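# Sort sticker-marked items into matching-color containers

## Task

Put every item inside the container whose color is the same as the color of the sticker on that item.

## Robot and tools

ROBOTS. Four identical i2rt Big YAM arms, named arm1, arm2, arm3 and arm4. Each has six revolute joints, a two-finger gripper and a wrist camera (arm1_cam_wrist to arm4_cam_wrist). Four fixed room cameras also exist: cam_room_a1, cam_room_a2, cam_room_b1, cam_room_b2. The hand reaches roughly 1.0 m from the joint1 axis. With joints 1 and 6 at zero and the hand level and pointing ahead, the wrist camera rides on top of the hand looking toward the fingertips.

FRAME. Every pose is in one shared scene frame: metres, origin on the floor, +z up. Foot (base_link) poses, each foot facing along its own +x: arm1 (-0.644, +1.377, +0.914) quat_wxyz (+0.682, +0.007, +0.004, +0.731); arm2 (-0.655, -0.555, +0.928) (+0.747, +0.002, +0.000, -0.665); arm3 (+0.651, -1.332, +0.868) (+0.663, -0.004, -0.006, -0.748); arm4 (+0.648, +0.477, +0.879) (+0.687, +0.001, +0.003, +0.727). The point called hand sits between the finger pads, about 1 cm short of the tips. The fingers extend along the hand's +z axis and open and close along its y axis. Printed hand positions can be off, more so when the arm is stretched.

move. Arguments: arm1, arm2, arm3, arm4 (each optional, holding that arm's share of one action) and cameras. An arm you omit gets no new command but may keep pushing toward its previous targets. Inside an arm's object:
- joints: a dictionary of absolute targets by name. joint1_rad -2.879 to 2.879 (base yaw, positive counter-clockwise seen from above, 0 points along the foot's +x); joint2_rad 0 to 3.141 (shoulder, 0 upper arm pointing back, positive lifts it up then forward); joint3_rad 0 to 3.019 (elbow, 0 folded, positive opens); joint4_rad -1.692 to 1.57 (hand pitch, positive tips fingers up); joint5_rad -1.57 to 1.57 (sideways swing, positive to the arm's right); joint6_rad -2.094 to 2.094 (roll, positive clockwise seen from behind); gripper_m 0 to 0.093 metres of fingertip gap. Joints are radians.
- target: one list of seven numbers for that arm, [x, y, z, qw, qx, qy, qz], an absolute hand pose in the scene frame (metres, unit quaternion w first), in the same format as the printed hand line. The hand travels in a straight line from its current hand_target toward it. When target is given, joints may contain only gripper_m, otherwise the call is refused.
- speed: top speed of that straight path in m/s, 0.002 to 0.5, default 0.25; rotation is capped at twice that figure in rad/s. Only allowed together with target.
All motions in one action start together; all hand paths finish together, paced by the slowest. A path lasts 0.5 to 10 s and an action at most 15 s. Paths ignore obstacles and other arms. Each control step clips the path pose to within 100 mm and 20 degrees of the measured hand, so expect lag, straying, overshoot in speed near full stretch, and final errors of a centimetre or more. Joints move at different rates, so joint moves can swing wide.
cameras: list of names, ["all"], or []; omitted means all for an empty call, none otherwise. An unknown key or name makes the call invalid; an out-of-range number makes it refused. After a refusal (or a stop during a call) the later move, wait and finished_scene calls in the same reply are skipped; after an invalid call they still run. move with no action returns full state, all images and the scene number.

RESULTS. Per robot: joint_positions, Joint velocities (rad/s, gripper m/s; "within noise" means still), joint torques (N m, six arm joints, offset and noisy, joints 3 and 4 wrap at ±28), hand, hand_target, joint_status, hand_status, on_its_own ("held at" is a target). The move line lists each moved arm as done or its worst status. off_target: came to rest short and may still push. time_out: the arm kept a nearby target and keeps pushing; send reported positions to relieve it. not_followed, "joint command not followed", "pose unreachable": a self/arm collision check withheld targets (gripper still obeyed). "as last shown" marks arms not in the action, with statuses "not commanded". The pictures line gives the image order; images may lag the state slightly. MOTOR HOT appears at 85 °C; at 100 °C an OVER-TEMPERATURE FAULT drops that arm for 30 to 60 s or more, and blocked keys read limit_stop_at_motor_heat (resend targets afterwards).

GRIPPER. Closed on nothing it reads 0.000 to 0.003. On a hard object at full force it reads up to 0.005 below (some grippers up to 0.002 above) the object's width. Commanding about 0.005 below the touch reading gives full force (about 50 to 64 N per pad); soft objects get crushed by smaller targets. Release by commanding well above the reading.

wait: seconds 0 to 10, plus optional cameras; commands nothing new, returns state.
zoom_image: camera (one name) and region [x0, y0, x1, y1] pixels from the top-left, at most 504 by 504, from that camera's newest image only.
read_manual: section "licences"; returns licence text only.
finished_scene: scene (integer, the current scene number); irreversible, moves on. After ending scene 1, make no further call in that reply.

CAUTIONS. The scene keeps running while you think, with arms holding their last command. Loose objects may get nudged occasionally. Never let anything leave the work area or reach the floor. Avoid hard presses between arms, including one gripper closing on another's fingers; the clearance check can be late and ignores fingers, housings and wrist cameras. Arms do not stop on contact and keep pushing, which risks hard collisions and overheating; also long stretched holds heat motors. Do not slam fixed or heavy things, drop parts from height, or open the gripper while a part is still moving. The packing must remain in place without the robots when the scene is ended.

Each tool is called after ">>>" as a command line: name --argument value for each argument, lists and objects as JSON in quotes; but a table of rows of numbers goes row by row, as --pt "numbers of a row", without its own name.

## Session

>>> move

>>> zoom_image --camera "cam_room_b1" --region '[200, 280, 400, 430]'

>>> zoom_image --camera "cam_room_b2" --region '[280, 280, 440, 400]'

Scene clock: 0.00 s.
Joint torques (N m): no reading
Motor temperatures (°C): arm1=[21 24 26 23 21 21 21] | arm2=[23 24 25 22 22 20 23] | arm3=[24 23 23 23 24 23 23] | arm4=[22 21 22 22 24 21 24]
Heat: arm1: hottest joint3_rad 26 °C; arm2: hottest joint3_rad 25 °C; arm3: hottest joint1_rad 24 °C; arm4: hottest joint5_rad 24 °C.
Joint velocities: within noise
arm1.joint_positions: joint1_rad=-0.168 joint2_rad=+0.560 joint3_rad=+1.361 joint4_rad=-1.410 joint5_rad=+0.240 joint6_rad=+0.692 gripper_m=+0.09396
arm1.joint_status: not commanded
arm1.hand: x=-0.5739 y=+1.5732 z=+1.4376 quat_wxyz=(-0.303, +0.280, -0.837, -0.359) (m; scene frame)
arm1.hand_target: x=-0.5739 y=+1.5706 z=+1.4504 quat_wxyz=(-0.308, +0.276, -0.832, -0.370) (m; scene frame)
arm1.hand_status: not commanded
arm2.joint_positions: joint1_rad=+0.198 joint2_rad=+0.483 joint3_rad=+1.641 joint4_rad=-1.210 joint5_rad=-0.086 joint6_rad=-0.484 gripper_m=+0.09396
arm2.joint_status: not commanded
arm2.hand: x=-0.6060 y=-0.6654 z=+1.6315 quat_wxyz=(-0.468, -0.246, -0.683, +0.505) (m; scene frame)
arm2.hand_target: x=-0.6080 y=-0.6596 z=+1.6377 quat_wxyz=(-0.472, -0.243, -0.677, +0.510) (m; scene frame)
arm2.hand_status: not commanded
arm3.joint_positions: joint1_rad=+0.130 joint2_rad=+0.645 joint3_rad=+1.695 joint4_rad=-1.138 joint5_rad=+0.075 joint6_rad=+0.392 gripper_m=+0.09396
arm3.joint_status: not commanded
arm3.hand: x=+0.6384 y=-1.5186 z=+1.5920 quat_wxyz=(-0.552, -0.621, -0.389, +0.398) (m; scene frame)
arm3.hand_target: x=+0.6384 y=-1.5137 z=+1.6002 quat_wxyz=(-0.558, -0.615, -0.384, +0.402) (m; scene frame)
arm3.hand_status: not commanded
arm4.joint_positions: joint1_rad=+0.147 joint2_rad=+0.437 joint3_rad=+1.709 joint4_rad=-1.566 joint5_rad=+0.245 joint6_rad=+0.670 gripper_m=+0.09396
arm4.joint_status: not commanded
arm4.hand: x=+0.6821 y=+0.5397 z=+1.5256 quat_wxyz=(-0.292, +0.355, -0.719, -0.522) (m; scene frame)
arm4.hand_target: x=+0.6830 y=+0.5357 z=+1.5308 quat_wxyz=(-0.294, +0.352, -0.714, -0.529) (m; scene frame)
arm4.hand_status: not commanded
pictures: arm1_cam_wrist, arm2_cam_wrist, arm3_cam_wrist, arm4_cam_wrist, cam_room_a1, cam_room_a2, cam_room_b1, cam_room_b2
Images, in order (width x height): arm1_cam_wrist 672x504, arm2_cam_wrist 672x504, arm3_cam_wrist 672x504, arm4_cam_wrist 672x504, cam_room_a1 672x504, cam_room_a2 672x504, cam_room_b1 672x504, cam_room_b2 672x504.

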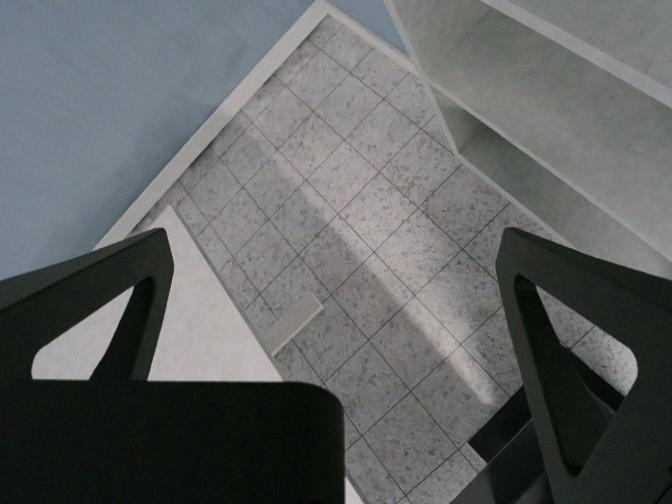

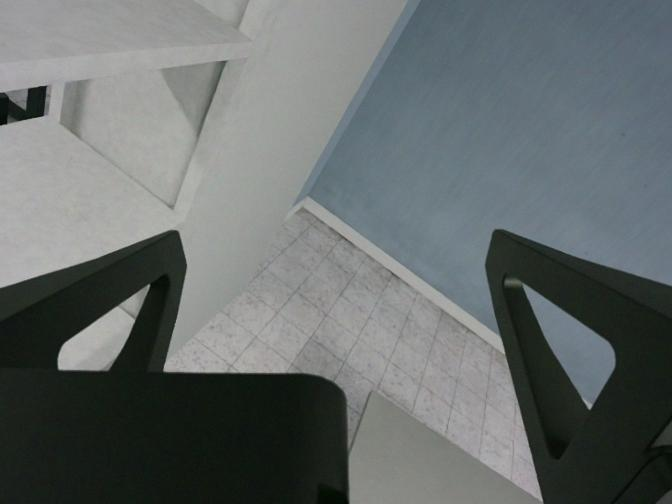

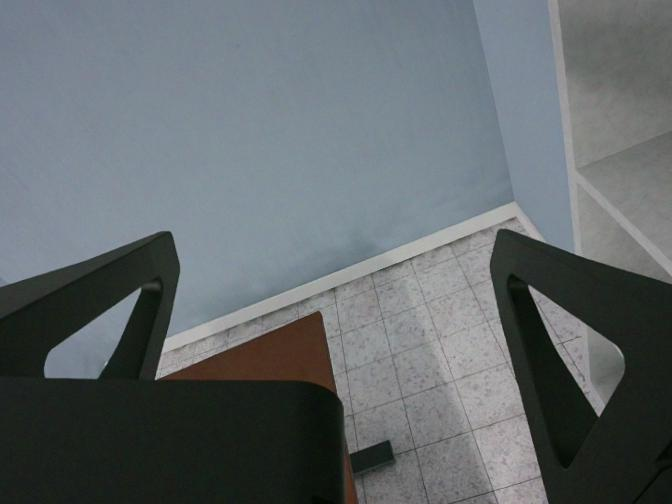

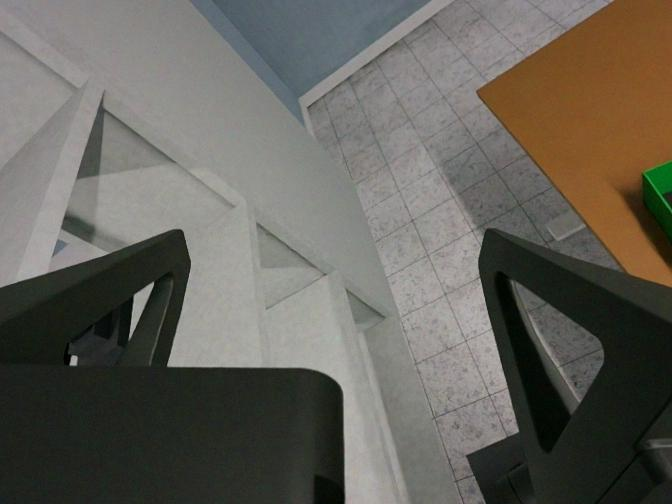

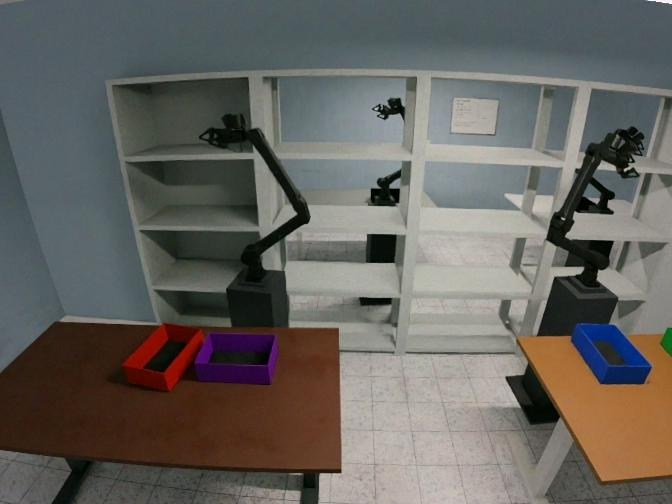

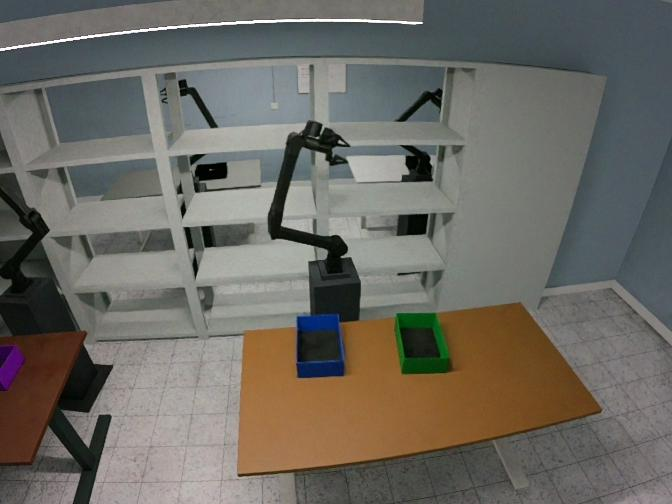

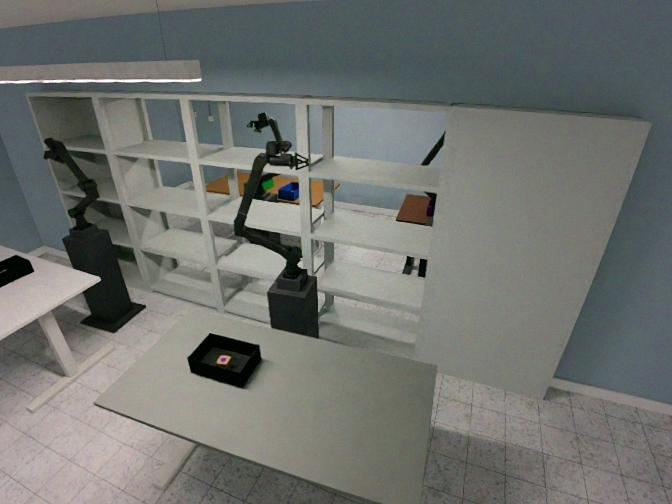

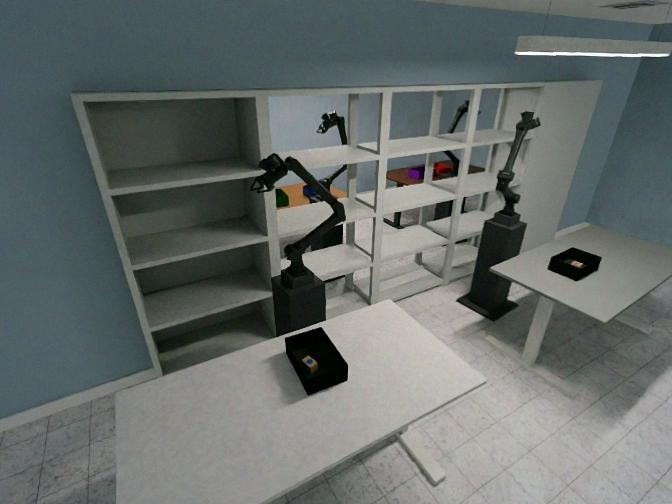

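Scaled by 2.520.

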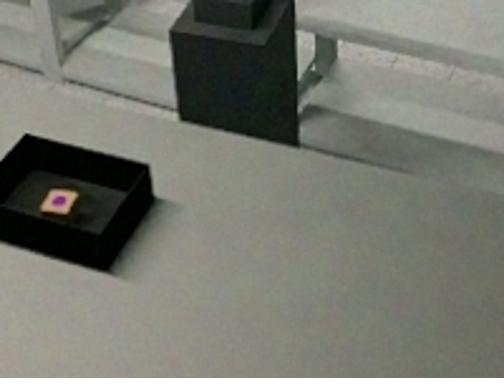

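Scaled by 3.150.

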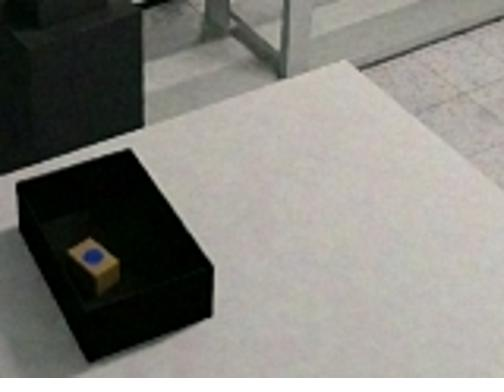

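>>> move --arm1 '{"joints":{"joint1_rad":1.53,"joint2_rad":1.40,"joint3_rad":1.086,"joint4_rad":-0.7,"joint5_rad":0,"joint6_rad":0}}' --arm2 '{"joints":{"joint1_rad":-1.79,"joint2_rad":1.40,"joint3_rad":1.086,"joint4_rad":-0.7,"joint5_rad":0,"joint6_rad":0}}' --arm3 '{"joints":{"joint1_rad":1.69,"joint2_rad":1.40,"joint3_rad":1.2,"joint4_rad":-0.8,"joint5_rad":0,"joint6_rad":0}}' --arm4 '{"joints":{"joint1_rad":-1.63,"joint2_rad":1.40,"joint3_rad":1.2,"joint4_rad":-0.8,"joint5_rad":0,"joint6_rad":0}}' --cameras '["arm1_cam_wrist","arm2_cam_wrist","arm3_cam_wrist","arm4_cam_wrist"]'

Scene clock: 17.03 s.
Joint torques (N m): arm1=[-1.79 -10.52 11.75 1.74 0.06 -0.05] | arm2=[1.44 -13.27 12.1 2.17 -0.08 0.19] | arm3=[1.03 -13.51 11.14 1.18 0.12 -0.12] | arm4=[1.26 -13.51 10.82 1.25 0.05 -0.11]
Motor temperatures (°C): arm1=[21 24 28 23 21 21 21] | arm2=[23 24 26 22 22 20 23] | arm3=[24 23 24 23 24 23 23] | arm4=[22 21 23 22 24 21 24]
Heat: arm1: hottest joint3_rad 28 °C; arm2: hottest joint3_rad 26 °C; arm3: hottest joint1_rad 24 °C; arm4: hottest joint5_rad 24 °C.
move: arm1 done; arm2 done; arm3 done; arm4 done
Joint velocities: within noise
arm1.joint_positions: joint1_rad=+1.535 joint2_rad=+1.410 joint3_rad=+1.078 joint4_rad=-0.714 joint5_rad=-0.002 joint6_rad=+0.007 gripper_m=+0.09399
arm1.joint_status: all done
arm1.hand: x=-1.1542 y=+1.3603 z=+1.0980 quat_wxyz=(+0.005, +0.964, +0.013, -0.267) (m; scene frame)
arm1.hand_target: x=-1.1594 y=+1.3627 z=+1.1087 quat_wxyz=(+0.003, +0.959, +0.014, -0.282) (m; scene frame)
arm1.hand_status: not commanded
arm2.joint_positions: joint1_rad=-1.798 joint2_rad=+1.399 joint3_rad=+1.071 joint4_rad=-0.709 joint5_rad=+0.002 joint6_rad=-0.013 gripper_m=+0.09398
arm2.joint_status: all done
arm2.hand: x=-1.1641 y=-0.4987 z=+1.1064 quat_wxyz=(+0.019, -0.964, +0.047, +0.263) (m; scene frame)
arm2.hand_target: x=-1.1714 y=-0.5023 z=+1.1141 quat_wxyz=(+0.016, -0.960, +0.049, +0.274) (m; scene frame)
arm2.hand_status: not commanded
arm3.joint_positions: joint1_rad=+1.689 joint2_rad=+1.403 joint3_rad=+1.177 joint4_rad=-0.803 joint5_rad=-0.003 joint6_rad=+0.006 gripper_m=+0.09398
arm3.joint_status: all done
arm3.hand: x=+1.1763 y=-1.3300 z=+1.0852 quat_wxyz=(-0.268, -0.002, -0.963, +0.005) (m; scene frame)
arm3.hand_target: x=+1.1835 y=-1.3296 z=+1.0987 quat_wxyz=(-0.282, +0.001, -0.959, +0.007) (m; scene frame)
arm3.hand_status: not commanded
arm4.joint_positions: joint1_rad=-1.637 joint2_rad=+1.404 joint3_rad=+1.171 joint4_rad=-0.810 joint5_rad=+0.001 joint6_rad=+0.014 gripper_m=+0.09398
arm4.joint_status: all done
arm4.hand: x=+1.1713 y=+0.4724 z=+1.0893 quat_wxyz=(-0.258, -0.011, -0.966, +0.001) (m; scene frame)
arm4.hand_target: x=+1.1818 y=+0.4762 z=+1.1072 quat_wxyz=(-0.279, -0.001, -0.960, +0.002) (m; scene frame)
arm4.hand_status: not commanded
pictures: arm1_cam_wrist, arm2_cam_wrist, arm3_cam_wrist, arm4_cam_wrist
Images, in order (width x height): arm1_cam_wrist 672x504, arm2_cam_wrist 672x504, arm3_cam_wrist 672x504, arm4_cam_wrist 672x504.

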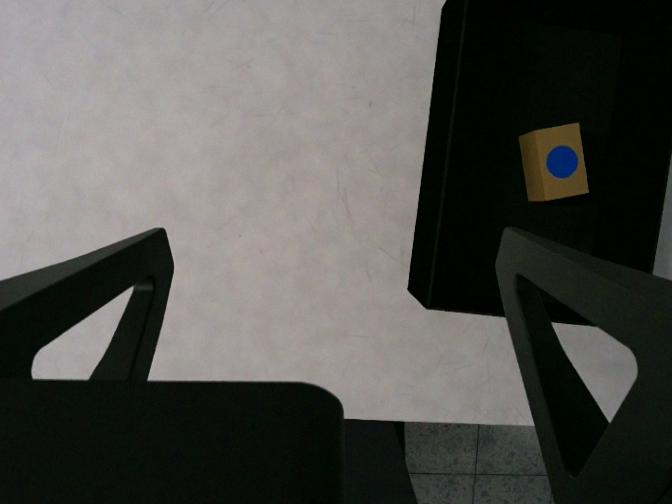

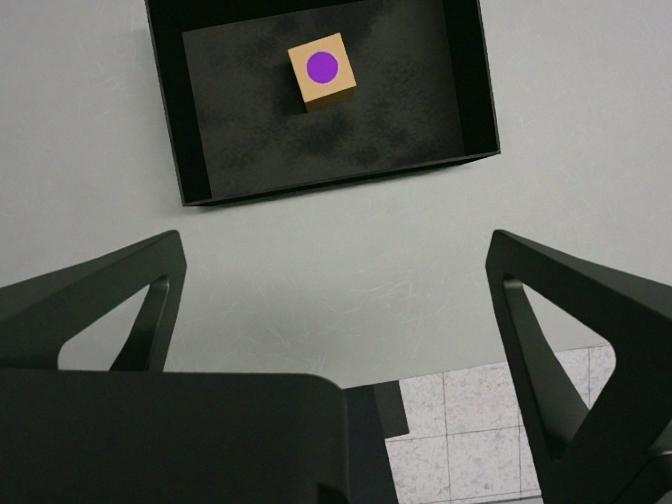

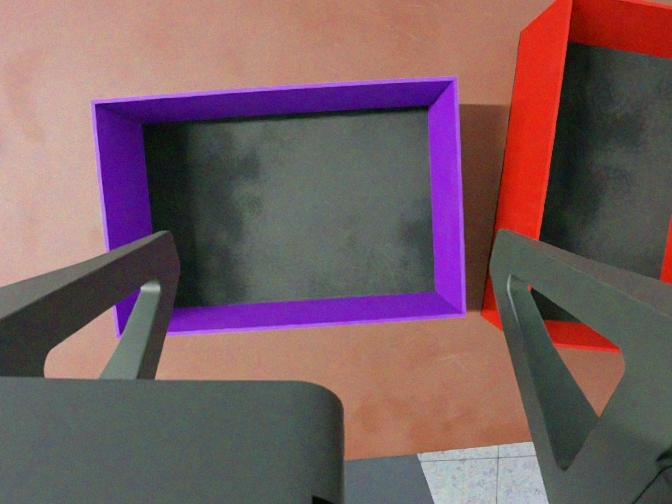

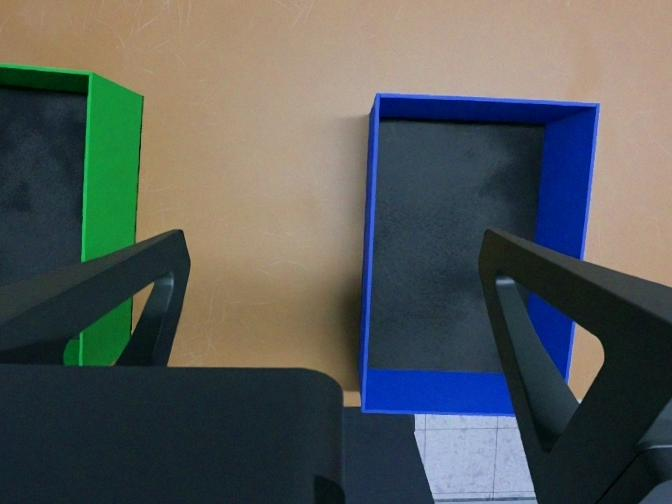

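>>> zoom_image --camera "arm1_cam_wrist" --region '[400, 0, 672, 340]'

>>> zoom_image --camera "arm2_cam_wrist" --region '[130, 0, 520, 220]'

Scaled by 1.482.

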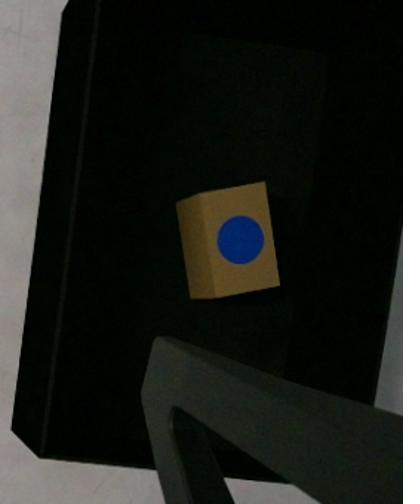

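Scaled by 1.292.

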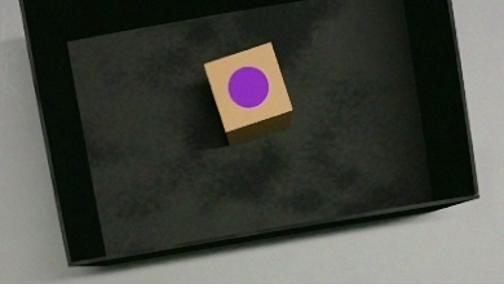

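>>> move --arm1 '{"target":[-1.146,1.567,0.86,0.027,0.961,0.101,-0.257],"joints":{"gripper_m":0.08}}' --arm2 '{"target":[-1.235,-0.482,0.86,0.027,0.961,0.101,-0.257]}' --cameras '["arm1_cam_wrist","arm2_cam_wrist"]'

>>> move --arm3 '{"joints":{"joint2_rad":0.8,"joint3_rad":1.0,"joint4_rad":-1.196}}' --arm4 '{"joints":{"joint2_rad":0.8,"joint3_rad":1.0,"joint4_rad":-1.196}}'

>>> move --arm3 '{"joints":{"joint1_rad":-2.0}}' --arm4 '{"joints":{"joint1_rad":0.9}}'

Scene clock: 59.40 s.
Joint torques (N m): arm1=[-1.2 -13.27 10.18 1.63 -0.29 -0.08] | arm2=[0.03 -17.79 10.43 2.35 -0.37 -0.07] | arm3=[1.08 -13.68 11.1 1.18 0.13 -0.11] | arm4=[1.2 -13.16 10.82 1.1 0.09 -0.07]
Motor temperatures (°C): arm1=[21 25 30 23 21 21 21] | arm2=[23 25 31 22 22 20 23] | arm3=[24 24 27 23 24 23 23] | arm4=[22 22 28 22 24 21 24]
Heat: arm1: hottest joint3_rad 30 °C; arm2: hottest joint3_rad 31 °C; arm3: hottest joint3_rad 27 °C; arm4: hottest joint3_rad 28 °C.
move: arm1 off_target; arm2 off_target
Joint velocities: within noise
arm1.joint_positions: joint1_rad=+1.039 joint2_rad=+1.912 joint3_rad=+0.930 joint4_rad=-0.243 joint5_rad=-0.309 joint6_rad=-0.594 gripper_m=+0.08006
arm1.joint_status: all done
arm1.hand: x=-1.1209 y=+1.5564 z=+0.8433 quat_wxyz=(+0.043, +0.968, +0.091, -0.230) (m; scene frame)
arm1.hand_target: x=-1.1450 y=+1.5665 z=+0.8610 quat_wxyz=(+0.027, +0.961, +0.101, -0.257) (m; scene frame)
arm1.hand_status: off_target (0.032 m and 3.8 deg from the pose sent, 0.315 m and 10.5 deg at the start)
arm2.joint_positions: joint1_rad=-1.862 joint2_rad=+1.969 joint3_rad=+1.023 joint4_rad=-0.185 joint5_rad=-0.190 joint6_rad=-0.327 gripper_m=+0.09398
arm2.joint_status: not commanded
arm2.hand: x=-1.2113 y=-0.4903 z=+0.8491 quat_wxyz=(-0.035, -0.967, -0.095, +0.232) (m; scene frame)
arm2.hand_target: x=-1.2338 y=-0.4820 z=+0.8608 quat_wxyz=(-0.027, -0.961, -0.101, +0.257) (m; scene frame)
arm2.hand_status: off_target (0.027 m and 3.1 deg from the pose sent, 0.257 m and 17.8 deg at the start)
arm3, arm4: as last shown
pictures: arm1_cam_wrist, arm2_cam_wrist
Images, in order (width x height): arm1_cam_wrist 672x504, arm2_cam_wrist 672x504.

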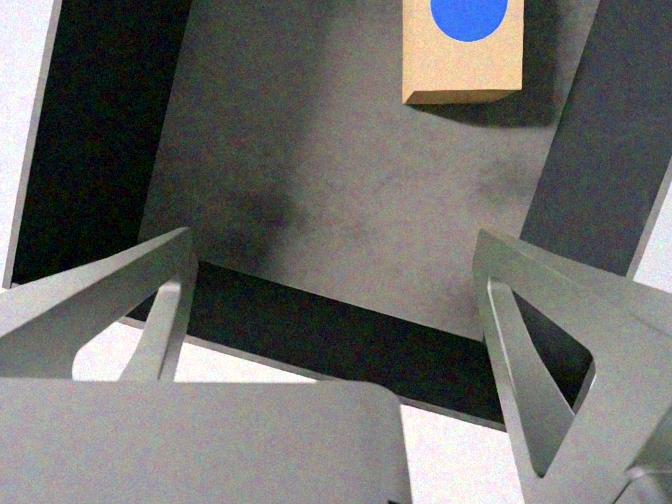

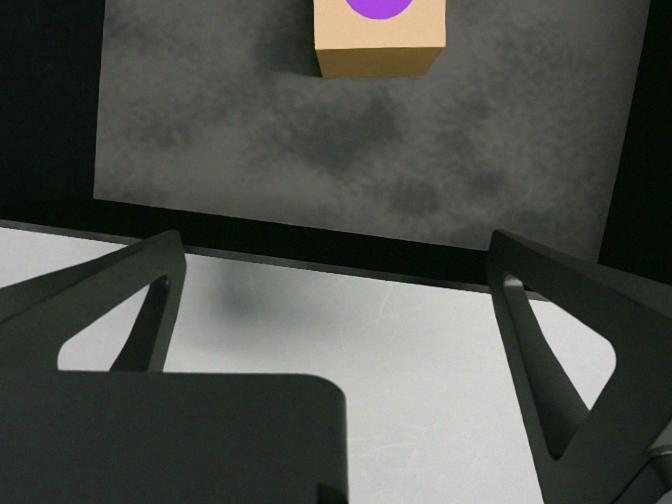

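Scene clock: 60.83 s.
Joint torques (N m): arm1=[-1.55 -13.45 10.24 1.55 -0.32 -0.1] | arm2=[0.03 -17.85 10.43 2.3 -0.38 -0.09] | arm3=[1.32 -2.9 9.83 0.87 0.12 -0.11] | arm4=[1.61 -2.26 10.1 0.55 0.1 -0.09]
Motor temperatures (°C): arm1=[21 25 30 23 21 21 21] | arm2=[23 25 31 22 22 20 23] | arm3=[24 24 27 23 24 23 23] | arm4=[22 22 28 22 24 21 24]
Heat: arm1: hottest joint3_rad 30 °C; arm2: hottest joint3_rad 31 °C; arm3: hottest joint3_rad 27 °C; arm4: hottest joint3_rad 28 °C.
move: arm3 done; arm4 done
Joint velocities: within noise
arm1, arm2: as last shown
arm1.joint_positions: joint1_rad=+1.039 joint2_rad=+1.912 joint3_rad=+0.930 joint4_rad=-0.243 joint5_rad=-0.309 joint6_rad=-0.595 gripper_m=+0.08006
arm3.joint_positions: joint1_rad=+1.689 joint2_rad=+0.796 joint3_rad=+0.995 joint4_rad=-1.191 joint5_rad=-0.003 joint6_rad=+0.006 gripper_m=+0.09398
arm3.joint_status: all done
arm3.hand: x=+0.9662 y=-1.3281 z=+1.1845 quat_wxyz=(-0.286, -0.002, -0.958, +0.005) (m; scene frame)
arm3.hand_target: x=+0.9665 y=-1.3281 z=+1.1850 quat_wxyz=(-0.284, +0.001, -0.959, +0.007) (m; scene frame)
arm3.hand_status: not commanded
arm4.joint_positions: joint1_rad=-1.637 joint2_rad=+0.792 joint3_rad=+0.984 joint4_rad=-1.186 joint5_rad=+0.001 joint6_rad=+0.014 gripper_m=+0.09398
arm4.joint_status: all done
arm4.hand: x=+0.9635 y=+0.4748 z=+1.1904 quat_wxyz=(-0.282, -0.011, -0.959, +0.001) (m; scene frame)
arm4.hand_target: x=+0.9652 y=+0.4771 z=+1.1948 quat_wxyz=(-0.281, -0.001, -0.960, +0.002) (m; scene frame)
arm4.hand_status: not commanded
pictures: none

Scene clock: 63.40 s.
Joint torques (N m): arm1=[-1.44 -13.27 10.25 1.62 -0.28 -0.05] | arm2=[0.03 -17.85 10.45 2.3 -0.38 -0.09] | arm3=[0.67 -4.19 9.81 0.83 -0.08 -0.1] | arm4=[0.73 -3.14 10.21 0.55 0.12 -0.06]
Motor temperatures (°C): arm1=[21 25 30 23 21 21 21] | arm2=[23 25 31 22 22 20 23] | arm3=[24 24 27 23 24 23 23] | arm4=[22 22 29 22 24 21 24]
Heat: arm1: hottest joint3_rad 30 °C; arm2: hottest joint3_rad 31 °C; arm3: hottest joint3_rad 27 °C; arm4: hottest joint3_rad 29 °C.
move: arm3 done; arm4 done
Joint velocities: within noise
arm1, arm2: as last shown
arm3.joint_positions: joint1_rad=-1.991 joint2_rad=+0.804 joint3_rad=+0.995 joint4_rad=-1.191 joint5_rad=+0.002 joint6_rad=+0.005 gripper_m=+0.09403
arm3.joint_status: all done
arm3.hand: x=+0.3791 y=-1.1633 z=+1.1791 quat_wxyz=(+0.069, -0.925, +0.261, +0.269) (m; scene frame)
arm3.hand_target: x=+0.3816 y=-1.1617 z=+1.1821 quat_wxyz=(+0.071, -0.924, +0.262, +0.271) (m; scene frame)
arm3.hand_status: not commanded
arm4.joint_positions: joint1_rad=+0.899 joint2_rad=+0.796 joint3_rad=+0.984 joint4_rad=-1.186 joint5_rad=-0.001 joint6_rad=+0.011 gripper_m=+0.09402
arm4.joint_status: all done
arm4.hand: x=+0.3924 y=+0.6604 z=+1.1912 quat_wxyz=(-0.081, +0.912, -0.296, -0.271) (m; scene frame)
arm4.hand_target: x=+0.3915 y=+0.6608 z=+1.1969 quat_wxyz=(-0.083, +0.914, -0.291, -0.272) (m; scene frame)
arm4.hand_status: not commanded
pictures: none

>>> move --arm1 '{"target":[-1.205,1.601,0.815,0.02,0.957,0.101,-0.27],"speed":0.2}' --arm2 '{"target":[-1.29,-0.481,0.812,0.022,0.957,0.101,-0.27],"speed":0.2}' --cameras '["arm1_cam_wrist","arm2_cam_wrist"]'

Scene clock: 90.57 s.
Joint torques (N m): arm1=[-1.67 -15.21 10.04 1.48 -0.28 -0.03] | arm2=[1.44 -19.19 10.3 2.29 -0.05 0.09] | arm3=[0.56 -4.01 9.76 0.84 -0.09 -0.1] | arm4=[0.91 -3.25 10.13 0.69 0.13 -0.09]
Motor temperatures (°C): arm1=[21 25 32 23 22 21 21] | arm2=[23 25 31 22 22 20 23] | arm3=[24 24 28 23 24 23 23] | arm4=[22 22 33 22 24 21 24]
Heat: arm1: hottest joint3_rad 32 °C; arm2: hottest joint3_rad 31 °C; arm3: hottest joint3_rad 28 °C; arm4: hottest joint3_rad 33 °C.
move: arm1 off_target; arm2 off_target
Joint velocities: within noise
arm1.joint_positions: joint1_rad=+1.039 joint2_rad=+2.113 joint3_rad=+1.127 joint4_rad=-0.198 joint5_rad=-0.314 joint6_rad=-0.599 gripper_m=+0.08006
arm1.joint_status: not commanded
arm1.hand: x=-1.1855 y=+1.5874 z=+0.8028 quat_wxyz=(+0.034, +0.963, +0.097, -0.249) (m; scene frame)
arm1.hand_target: x=-1.2040 y=+1.6007 z=+0.8156 quat_wxyz=(+0.020, +0.957, +0.101, -0.270) (m; scene frame)
arm1.hand_status: off_target (0.027 m and 3.0 deg from the pose sent, 0.099 m and 5.5 deg at the start)
arm2.joint_positions: joint1_rad=-1.862 joint2_rad=+2.147 joint3_rad=+1.186 joint4_rad=-0.123 joint5_rad=-0.187 joint6_rad=-0.327 gripper_m=+0.09398
arm2.joint_status: not commanded
arm2.hand: x=-1.2691 y=-0.4795 z=+0.8081 quat_wxyz=(-0.027, -0.962, -0.097, +0.253) (m; scene frame)
arm2.hand_target: x=-1.2890 y=-0.4812 z=+0.8126 quat_wxyz=(-0.022, -0.957, -0.101, +0.270) (m; scene frame)
arm2.hand_status: off_target (0.021 m and 2.1 deg from the pose sent, 0.087 m and 4.7 deg at the start)
arm3, arm4: as last shown
pictures: arm1_cam_wrist, arm2_cam_wrist
Images, in order (width x height): arm1_cam_wrist 672x504, arm2_cam_wrist 672x504.

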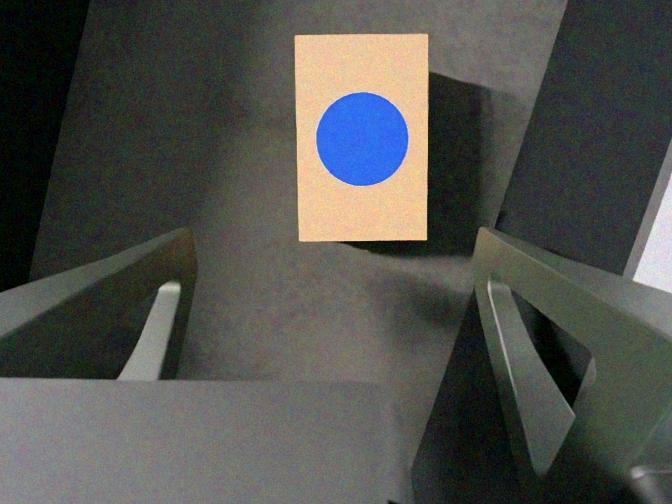

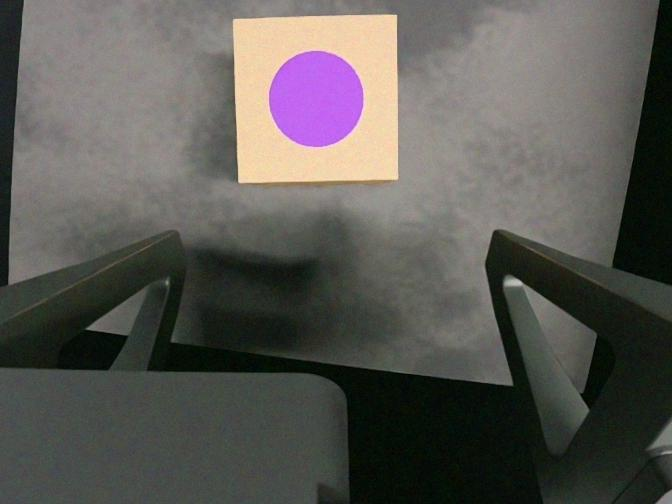

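>>> move --arm1 '{"target":[-1.241,1.60,0.737,0.02,0.957,0.101,-0.27],"speed":0.12}' --arm2 '{"target":[-1.338,-0.498,0.735,0.022,0.957,0.101,-0.27],"speed":0.12}' --cameras '["arm1_cam_wrist","arm2_cam_wrist"]'

Scene clock: 99.97 s.
Joint torques (N m): arm1=[-1.08 -15.21 9.63 1.66 -0.12 0.15] | arm2=[1.26 -20.37 10.04 2.39 -0.02 0.21] | arm3=[0.79 -3.96 9.8 0.84 -0.09 -0.11] | arm4=[0.91 -2.84 10.21 0.65 0.11 -0.06]
Motor temperatures (°C): arm1=[21 25 32 23 22 21 21] | arm2=[23 25 31 22 22 20 23] | arm3=[24 24 28 23 24 23 23] | arm4=[22 22 33 22 24 21 24]
Heat: arm1: hottest joint3_rad 32 °C; arm2: hottest joint3_rad 31 °C; arm3: hottest joint3_rad 28 °C; arm4: hottest joint3_rad 33 °C.
move: arm1 off_target; arm2 off_target
Joint velocities: within noise
arm1.joint_positions: joint1_rad=+1.054 joint2_rad=+2.315 joint3_rad=+1.261 joint4_rad=-0.110 joint5_rad=-0.306 joint6_rad=-0.587 gripper_m=+0.08004
arm1.joint_status: not commanded
arm1.hand: x=-1.2205 y=+1.5961 z=+0.7339 quat_wxyz=(+0.029, +0.962, +0.098, -0.254) (m; scene frame)
arm1.hand_target: x=-1.2403 y=+1.5997 z=+0.7378 quat_wxyz=(+0.020, +0.957, +0.101, -0.270) (m; scene frame)
arm1.hand_status: off_target (0.021 m and 2.1 deg from the pose sent, 0.087 m and 3.0 deg at the start)
arm2.joint_positions: joint1_rad=-1.819 joint2_rad=+2.366 joint3_rad=+1.382 joint4_rad=-0.082 joint5_rad=-0.167 joint6_rad=-0.304 gripper_m=+0.09398
arm2.joint_status: not commanded
arm2.hand: x=-1.3228 y=-0.4953 z=+0.7410 quat_wxyz=(-0.024, -0.960, -0.104, +0.259) (m; scene frame)
arm2.hand_target: x=-1.3372 y=-0.4981 z=+0.7356 quat_wxyz=(-0.022, -0.957, -0.101, +0.270) (m; scene frame)
arm2.hand_status: off_target (0.017 m and 1.3 deg from the pose sent, 0.102 m and 2.1 deg at the start)
arm3, arm4: as last shown
pictures: arm1_cam_wrist, arm2_cam_wrist
Images, in order (width x height): arm1_cam_wrist 672x504, arm2_cam_wrist 672x504.

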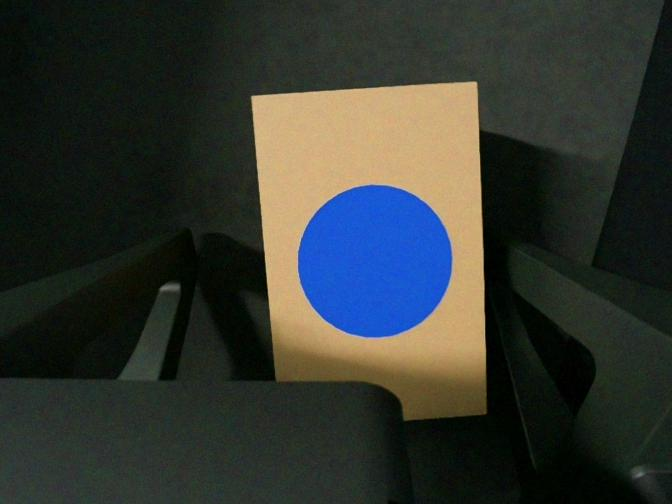

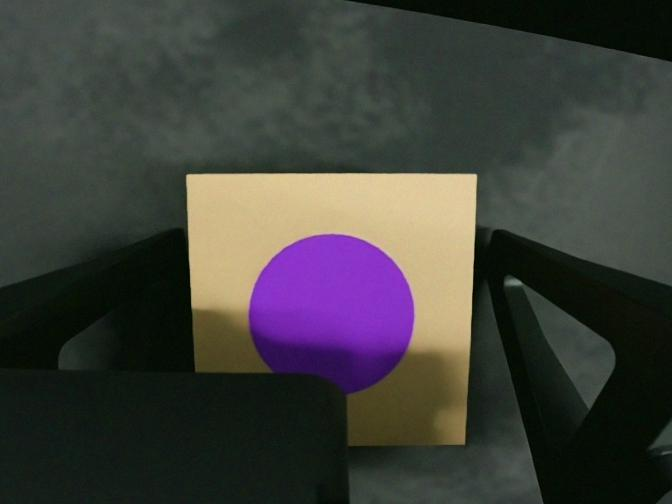

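>>> move --arm1 '{"joints":{"gripper_m":0.033}}' --arm2 '{"joints":{"gripper_m":0.04}}' --cameras '["arm1_cam_wrist","arm2_cam_wrist"]'

Scene clock: 102.97 s.
Joint torques (N m): arm1=[-1.32 -16.21 9.4 1.74 -0.15 0.1] | arm2=[1.32 -20.25 10.06 2.4 -0.03 0.19] | arm3=[0.62 -4.07 9.8 0.84 -0.09 -0.11] | arm4=[1.08 -3.37 10.3 0.57 0.14 -0.06]
Motor temperatures (°C): arm1=[21 25 32 23 22 21 21] | arm2=[23 25 31 22 22 20 23] | arm3=[24 24 28 23 24 23 23] | arm4=[22 22 34 22 24 21 24]
Heat: arm1: hottest joint3_rad 32 °C; arm2: hottest joint3_rad 31 °C; arm3: hottest joint3_rad 28 °C; arm4: hottest joint3_rad 34 °C.
move: arm1 off_target; arm2 off_target
Joint velocities: within noise
arm1.joint_positions: joint1_rad=+1.054 joint2_rad=+2.315 joint3_rad=+1.261 joint4_rad=-0.110 joint5_rad=-0.305 joint6_rad=-0.586 gripper_m=+0.04373
arm1.joint_status: gripper_m off_target (ended at +0.04376, target +0.03300)
arm1.hand: x=-1.2205 y=+1.5962 z=+0.7338 quat_wxyz=(+0.029, +0.962, +0.098, -0.254) (m; scene frame)
arm1.hand_target: x=-1.2402 y=+1.5997 z=+0.7378 quat_wxyz=(+0.020, +0.957, +0.101, -0.270) (m; scene frame)
arm1.hand_status: not commanded
arm2.joint_positions: joint1_rad=-1.819 joint2_rad=+2.366 joint3_rad=+1.382 joint4_rad=-0.082 joint5_rad=-0.166 joint6_rad=-0.301 gripper_m=+0.05316
arm2.joint_status: gripper_m off_target (ended at +0.05318, target +0.04000)
arm2.hand: x=-1.3228 y=-0.4951 z=+0.7410 quat_wxyz=(-0.023, -0.960, -0.103, +0.259) (m; scene frame)
arm2.hand_target: x=-1.3372 y=-0.4980 z=+0.7356 quat_wxyz=(-0.022, -0.957, -0.101, +0.270) (m; scene frame)
arm2.hand_status: not commanded
arm3, arm4: as last shown
pictures: arm1_cam_wrist, arm2_cam_wrist
Images, in order (width x height): arm1_cam_wrist 672x504, arm2_cam_wrist 672x504.

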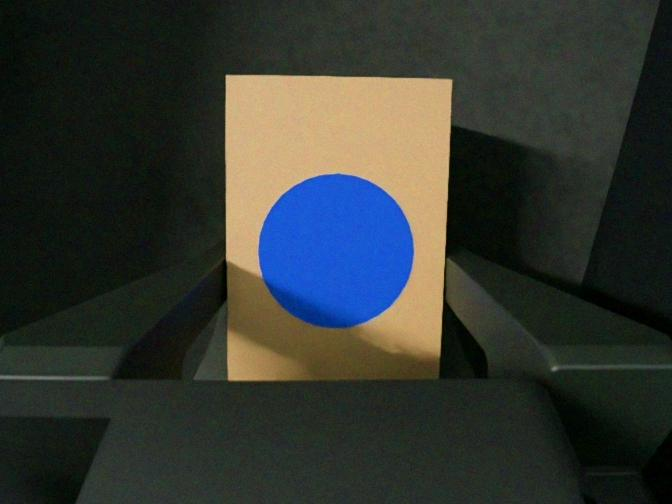

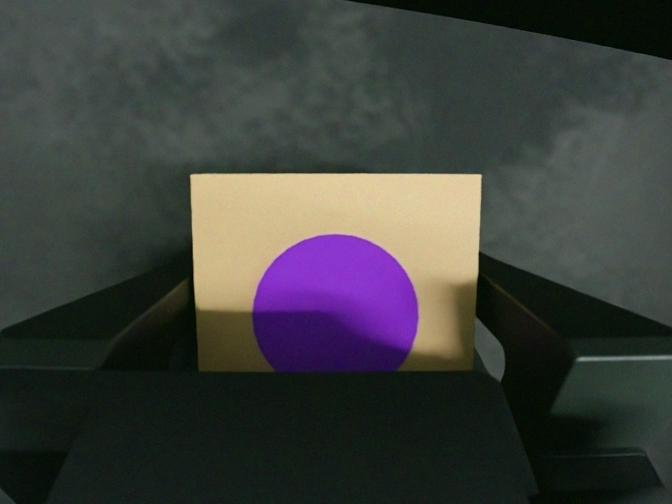

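>>> move --arm1 '{"target":[-1.21,1.59,1.05,0.027,0.961,0.101,-0.257]}' --arm2 '{"target":[-1.31,-0.495,1.05,0.027,0.961,0.101,-0.257]}'

>>> move --arm1 '{"joints":{"joint2_rad":0.85,"joint3_rad":1.05,"joint4_rad":-1.196,"joint5_rad":0,"joint6_rad":0}}' --arm2 '{"joints":{"joint2_rad":0.85,"joint3_rad":1.05,"joint4_rad":-1.196,"joint5_rad":0,"joint6_rad":0}}'

>>> move --arm1 '{"joints":{"joint1_rad":-2.27}}' --arm2 '{"joints":{"joint1_rad":0.93}}' --cameras '["arm1_cam_wrist","arm2_cam_wrist","arm3_cam_wrist","arm4_cam_wrist"]'

Scene clock: 115.10 s.
Joint torques (N m): arm1=[-1.32 -13.74 14.63 0.66 -0.17 -0.02] | arm2=[0.15 -20.13 14.65 1.09 -0.36 0.05] | arm3=[0.79 -3.96 9.77 0.83 -0.08 -0.1] | arm4=[1.32 -2.78 10.15 0.55 0.11 -0.06]
Motor temperatures (°C): arm1=[21 25 32 23 22 21 22] | arm2=[23 26 31 22 22 20 23] | arm3=[24 24 28 23 24 23 23] | arm4=[22 22 34 22 24 21 24]
Heat: arm1: hottest joint3_rad 32 °C; arm2: hottest joint3_rad 31 °C; arm3: hottest joint3_rad 28 °C; arm4: hottest joint3_rad 34 °C.
move: arm1 off_target; arm2 off_target
Joint velocities: within noise
arm1.joint_positions: joint1_rad=+1.054 joint2_rad=+1.748 joint3_rad=+1.305 joint4_rad=-0.757 joint5_rad=-0.304 joint6_rad=-0.586 gripper_m=+0.04374
arm1.joint_status: not commanded
arm1.hand: x=-1.1939 y=+1.5850 z=+1.0269 quat_wxyz=(+0.037, +0.965, +0.095, -0.239) (m; scene frame)
arm1.hand_target: x=-1.2089 y=+1.5896 z=+1.0502 quat_wxyz=(+0.027, +0.961, +0.101, -0.257) (m; scene frame)
arm1.hand_status: off_target (0.029 m and 2.5 deg from the pose sent, 0.316 m and 0.5 deg at the start)
arm2.joint_positions: joint1_rad=-1.819 joint2_rad=+1.827 joint3_rad=+1.397 joint4_rad=-0.681 joint5_rad=-0.169 joint6_rad=-0.301 gripper_m=+0.05316
arm2.joint_status: not commanded
arm2.hand: x=-1.2931 y=-0.5006 z=+1.0276 quat_wxyz=(-0.030, -0.965, -0.102, +0.238) (m; scene frame)
arm2.hand_target: x=-1.3088 y=-0.4950 z=+1.0502 quat_wxyz=(-0.027, -0.961, -0.101, +0.257) (m; scene frame)
arm2.hand_status: off_target (0.029 m and 2.2 deg from the pose sent, 0.309 m and 0.5 deg at the start)
arm3, arm4: as last shown
pictures: none

Scene clock: 116.60 s.
Joint torques (N m): arm1=[-1.44 -0.26 12.49 1.03 0.05 0.07] | arm2=[0.26 -4.37 10.66 1.4 0.13 0.21] | arm3=[0.62 -4.01 9.8 0.87 -0.08 -0.11] | arm4=[0.73 -3.19 10.13 0.51 0.11 -0.08]
Motor temperatures (°C): arm1=[21 25 32 23 22 21 22] | arm2=[23 26 31 22 22 20 23] | arm3=[24 24 28 23 24 23 23] | arm4=[22 22 34 22 24 21 24]
Heat: arm1: hottest joint3_rad 32 °C; arm2: hottest joint3_rad 31 °C; arm3: hottest joint3_rad 28 °C; arm4: hottest joint3_rad 34 °C.
move: arm1 done; arm2 done
Joint velocities: within noise
arm1.joint_positions: joint1_rad=+1.054 joint2_rad=+0.843 joint3_rad=+1.036 joint4_rad=-1.187 joint5_rad=-0.002 joint6_rad=-0.009 gripper_m=+0.04374
arm1.joint_status: all done
arm1.hand: x=-0.9366 y=+1.5199 z=+1.2430 quat_wxyz=(-0.063, +0.933, -0.209, -0.285) (m; scene frame)
arm1.hand_target: x=-0.9383 y=+1.5196 z=+1.2466 quat_wxyz=(-0.062, +0.933, -0.211, -0.284) (m; scene frame)
arm1.hand_status: not commanded
arm2.joint_positions: joint1_rad=-1.819 joint2_rad=+0.844 joint3_rad=+1.059 joint4_rad=-1.184 joint5_rad=-0.004 joint6_rad=-0.015 gripper_m=+0.05316
arm2.joint_status: all done
arm2.hand: x=-0.9872 y=-0.5127 z=+1.2631 quat_wxyz=(+0.021, -0.954, +0.054, +0.295) (m; scene frame)
arm2.hand_target: x=-0.9846 y=-0.5104 z=+1.2553 quat_wxyz=(+0.021, -0.957, +0.065, +0.282) (m; scene frame)
arm2.hand_status: not commanded
arm3, arm4: as last shown
pictures: none

Scene clock: 119.03 s.
Joint torques (N m): arm1=[-2.43 -1.85 12.57 0.84 -0.03 0.1] | arm2=[0.85 -4.89 10.71 1.44 0.13 0.19] | arm3=[0.67 -4.07 9.77 0.84 -0.08 -0.11] | arm4=[0.85 -2.26 10.15 0.7 0.11 -0.05]
Motor temperatures (°C): arm1=[21 25 32 23 22 21 22] | arm2=[23 26 31 22 22 20 23] | arm3=[24 24 28 23 24 23 23] | arm4=[22 22 34 22 24 21 24]
Heat: arm1: hottest joint3_rad 32 °C; arm2: hottest joint3_rad 31 °C; arm3: hottest joint3_rad 28 °C; arm4: hottest joint3_rad 34 °C.
move: arm1 done; arm2 done
Joint velocities: within noise
arm1.joint_positions: joint1_rad=-2.265 joint2_rad=+0.856 joint3_rad=+1.036 joint4_rad=-1.187 joint5_rad=+0.002 joint6_rad=-0.006 gripper_m=+0.04374
arm1.joint_status: all done
arm1.hand: x=-0.3691 y=+1.1806 z=+1.2292 quat_wxyz=(-0.257, -0.293, -0.917, +0.088) (m; scene frame)
arm1.hand_target: x=-0.3706 y=+1.1803 z=+1.2369 quat_wxyz=(-0.262, -0.297, -0.914, +0.089) (m; scene frame)
arm1.hand_status: not commanded
arm2.joint_positions: joint1_rad=+0.928 joint2_rad=+0.851 joint3_rad=+1.059 joint4_rad=-1.184 joint5_rad=-0.003 joint6_rad=-0.013 gripper_m=+0.05318
arm2.joint_status: all done
arm2.hand: x=-0.3653 y=-0.7248 z=+1.2614 quat_wxyz=(-0.283, -0.243, -0.925, +0.075) (m; scene frame)
arm2.hand_target: x=-0.3683 y=-0.7228 z=+1.2558 quat_wxyz=(-0.274, -0.249, -0.926, +0.072) (m; scene frame)
arm2.hand_status: not commanded
arm3, arm4: as last shown
pictures: arm1_cam_wrist, arm2_cam_wrist, arm3_cam_wrist, arm4_cam_wrist
Images, in order (width x height): arm1_cam_wrist 672x504, arm2_cam_wrist 672x504, arm3_cam_wrist 672x504, arm4_cam_wrist 672x504.

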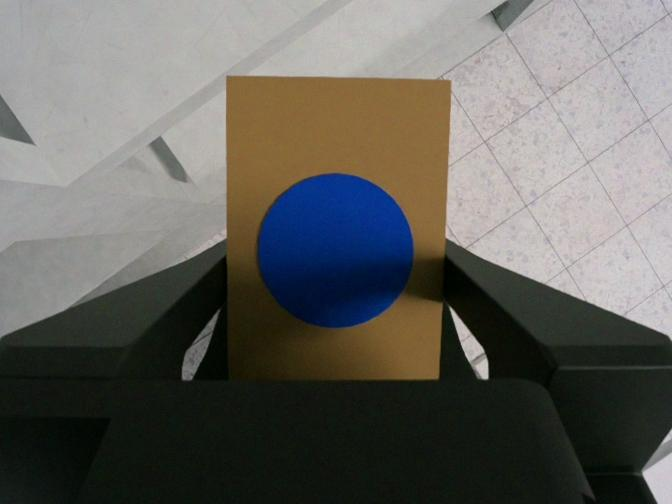

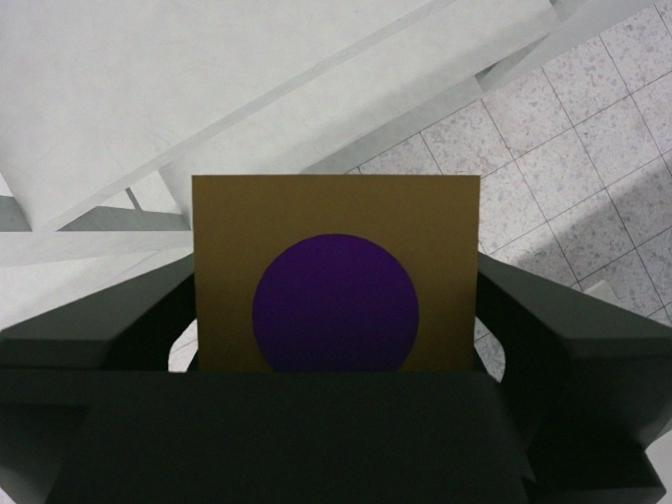

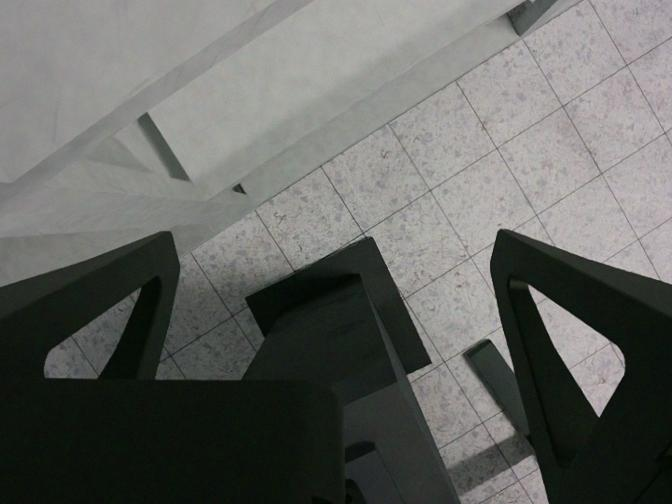

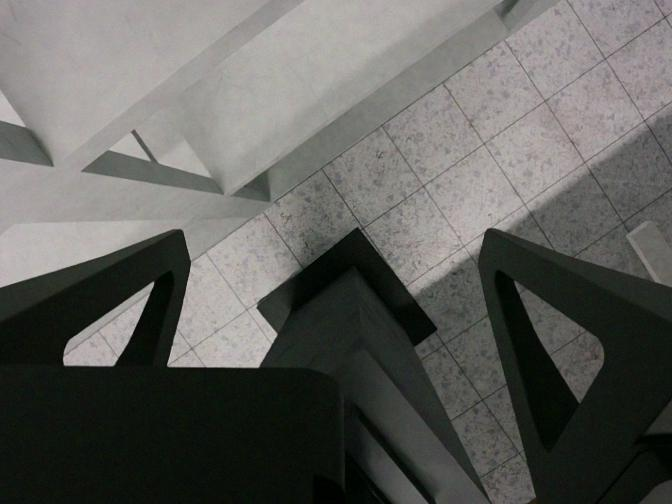

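>>> move --arm1 '{"target":[-0.33,1.15,1.085,0.246,0.303,0.917,-0.081]}' --arm2 '{"target":[-0.33,-0.74,1.085,0.25,0.25,0.933,-0.067]}'

>>> move --arm1 '{"target":[-0.04,0.935,1.085,0.246,0.303,0.917,-0.081],"speed":0.2}' --arm2 '{"target":[-0.01,-0.92,1.085,0.25,0.25,0.933,-0.067],"speed":0.2}' --cameras '["arm1_cam_wrist","arm2_cam_wrist"]'

Scene clock: 132.17 s.
Joint torques (N m): arm1=[-2.32 -4.54 11.79 1.91 0 0.13] | arm2=[1.49 -7.18 10.73 2.66 0.16 0.21] | arm3=[0.62 -4.07 9.78 0.84 -0.08 -0.09] | arm4=[0.79 -2.73 10.02 0.65 0.11 -0.07]
Motor temperatures (°C): arm1=[21 25 33 23 21 21 22] | arm2=[23 26 30 22 22 20 24] | arm3=[24 24 28 23 24 23 23] | arm4=[22 22 35 22 24 21 24]
Heat: arm1: hottest joint3_rad 33 °C; arm2: hottest joint3_rad 30 °C; arm3: hottest joint3_rad 28 °C; arm4: hottest joint3_rad 35 °C.
move: arm1 off_target; arm2 done
Joint velocities: within noise
arm1.joint_positions: joint1_rad=-2.265 joint2_rad=+1.047 joint3_rad=+0.762 joint4_rad=-0.782 joint5_rad=-0.001 joint6_rad=+0.002 gripper_m=+0.04374
arm1.joint_status: not commanded
arm1.hand: x=-0.3355 y=+1.1555 z=+1.0763 quat_wxyz=(-0.230, -0.299, -0.923, +0.077) (m; scene frame)
arm1.hand_target: x=-0.3303 y=+1.1502 z=+1.0851 quat_wxyz=(-0.246, -0.303, -0.917, +0.081) (m; scene frame)
arm1.hand_status: off_target (0.012 m and 2.1 deg from the pose sent, 0.153 m and 1.9 deg at the start)
arm2.joint_positions: joint1_rad=+0.935 joint2_rad=+1.035 joint3_rad=+0.721 joint4_rad=-0.752 joint5_rad=+0.006 joint6_rad=-0.005 gripper_m=+0.05318
arm2.joint_status: not commanded
arm2.hand: x=-0.3350 y=-0.7406 z=+1.0836 quat_wxyz=(-0.240, -0.248, -0.936, +0.066) (m; scene frame)
arm2.hand_target: x=-0.3300 y=-0.7400 z=+1.0851 quat_wxyz=(-0.250, -0.250, -0.933, +0.067) (m; scene frame)
arm2.hand_status: done (0.005 m and 1.2 deg from the pose sent, 0.181 m and 4.1 deg at the start)
arm3, arm4: as last shown
pictures: none

Scene clock: 134.67 s.
Joint torques (N m): arm1=[-2.9 -18.32 17.57 0.91 -0.02 0.1] | arm2=[1.38 -21.01 16.65 1.2 0.12 0.2] | arm3=[0.56 -4.07 9.76 0.85 -0.09 -0.1] | arm4=[0.73 -2.61 10.28 0.7 0.09 -0.07]
Motor temperatures (°C): arm1=[21 25 34 23 21 21 22] | arm2=[23 26 31 22 22 20 24] | arm3=[24 24 28 23 24 23 23] | arm4=[22 22 35 22 24 21 24]
Heat: arm1: hottest joint3_rad 34 °C; arm2: hottest joint3_rad 31 °C; arm3: hottest joint3_rad 28 °C; arm4: hottest joint3_rad 35 °C.
move: arm1 off_target; arm2 off_target
Joint velocities: within noise
arm1.joint_positions: joint1_rad=-2.265 joint2_rad=+1.986 joint3_rad=+1.782 joint4_rad=-0.880 joint5_rad=-0.003 joint6_rad=+0.002 gripper_m=+0.04374
arm1.joint_status: not commanded
arm1.hand: x=-0.0523 y=+0.9513 z=+1.0564 quat_wxyz=(-0.222, -0.299, -0.925, +0.074) (m; scene frame)
arm1.hand_target: x=-0.0417 y=+0.9362 z=+1.0855 quat_wxyz=(-0.247, -0.303, -0.917, +0.081) (m; scene frame)
arm1.hand_status: off_target (0.035 m and 3.0 deg from the pose sent, 0.369 m and 2.1 deg at the start)
arm2.joint_positions: joint1_rad=+0.935 joint2_rad=+1.976 joint3_rad=+1.734 joint4_rad=-0.835 joint5_rad=+0.006 joint6_rad=-0.005 gripper_m=+0.05318
arm2.joint_status: not commanded
arm2.hand: x=-0.0294 y=-0.9152 z=+1.0695 quat_wxyz=(-0.235, -0.248, -0.938, +0.064) (m; scene frame)
arm2.hand_target: x=-0.0113 y=-0.9192 z=+1.0852 quat_wxyz=(-0.251, -0.250, -0.933, +0.067) (m; scene frame)
arm2.hand_status: off_target (0.025 m and 1.8 deg from the pose sent, 0.371 m and 1.2 deg at the start)
arm3.joint_positions: joint1_rad=-1.991 joint2_rad=+0.804 joint3_rad=+0.995 joint4_rad=-1.191 joint5_rad=+0.002 joint6_rad=+0.005 gripper_m=+0.09403
arm3.joint_status: not commanded
arm3.hand: x=+0.3791 y=-1.1633 z=+1.1791 quat_wxyz=(+0.069, -0.925, +0.261, +0.269) (m; scene frame)
arm3.hand_target: x=+0.3816 y=-1.1617 z=+1.1821 quat_wxyz=(+0.071, -0.924, +0.262, +0.271) (m; scene frame)
arm3.hand_status: not commanded
arm4.joint_positions: joint1_rad=+0.899 joint2_rad=+0.796 joint3_rad=+0.984 joint4_rad=-1.186 joint5_rad=-0.001 joint6_rad=+0.011 gripper_m=+0.09402
arm4.joint_status: not commanded
arm4.hand: x=+0.3924 y=+0.6604 z=+1.1912 quat_wxyz=(-0.081, +0.912, -0.296, -0.271) (m; scene frame)
arm4.hand_target: x=+0.3915 y=+0.6608 z=+1.1969 quat_wxyz=(-0.083, +0.914, -0.291, -0.272) (m; scene frame)
arm4.hand_status: not commanded
pictures: arm1_cam_wrist, arm2_cam_wrist
Images, in order (width x height): arm1_cam_wrist 672x504, arm2_cam_wrist 672x504.

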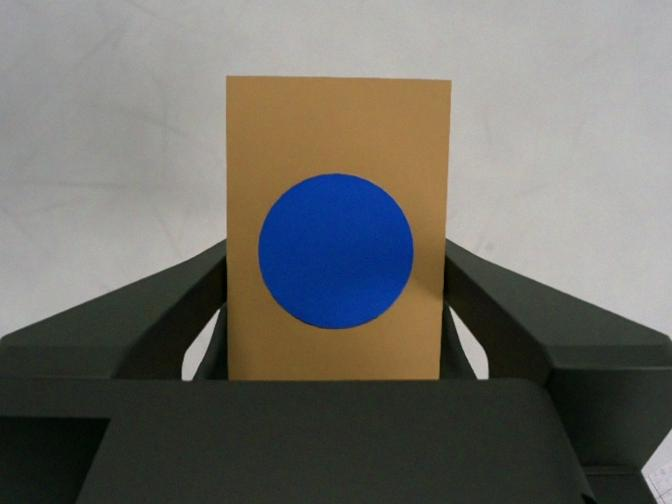

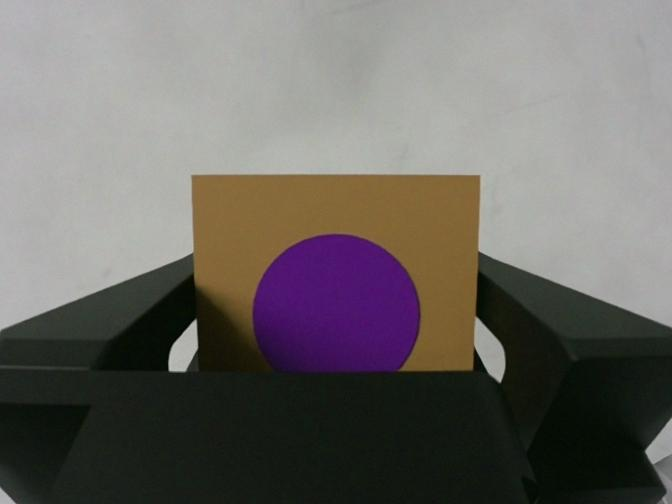

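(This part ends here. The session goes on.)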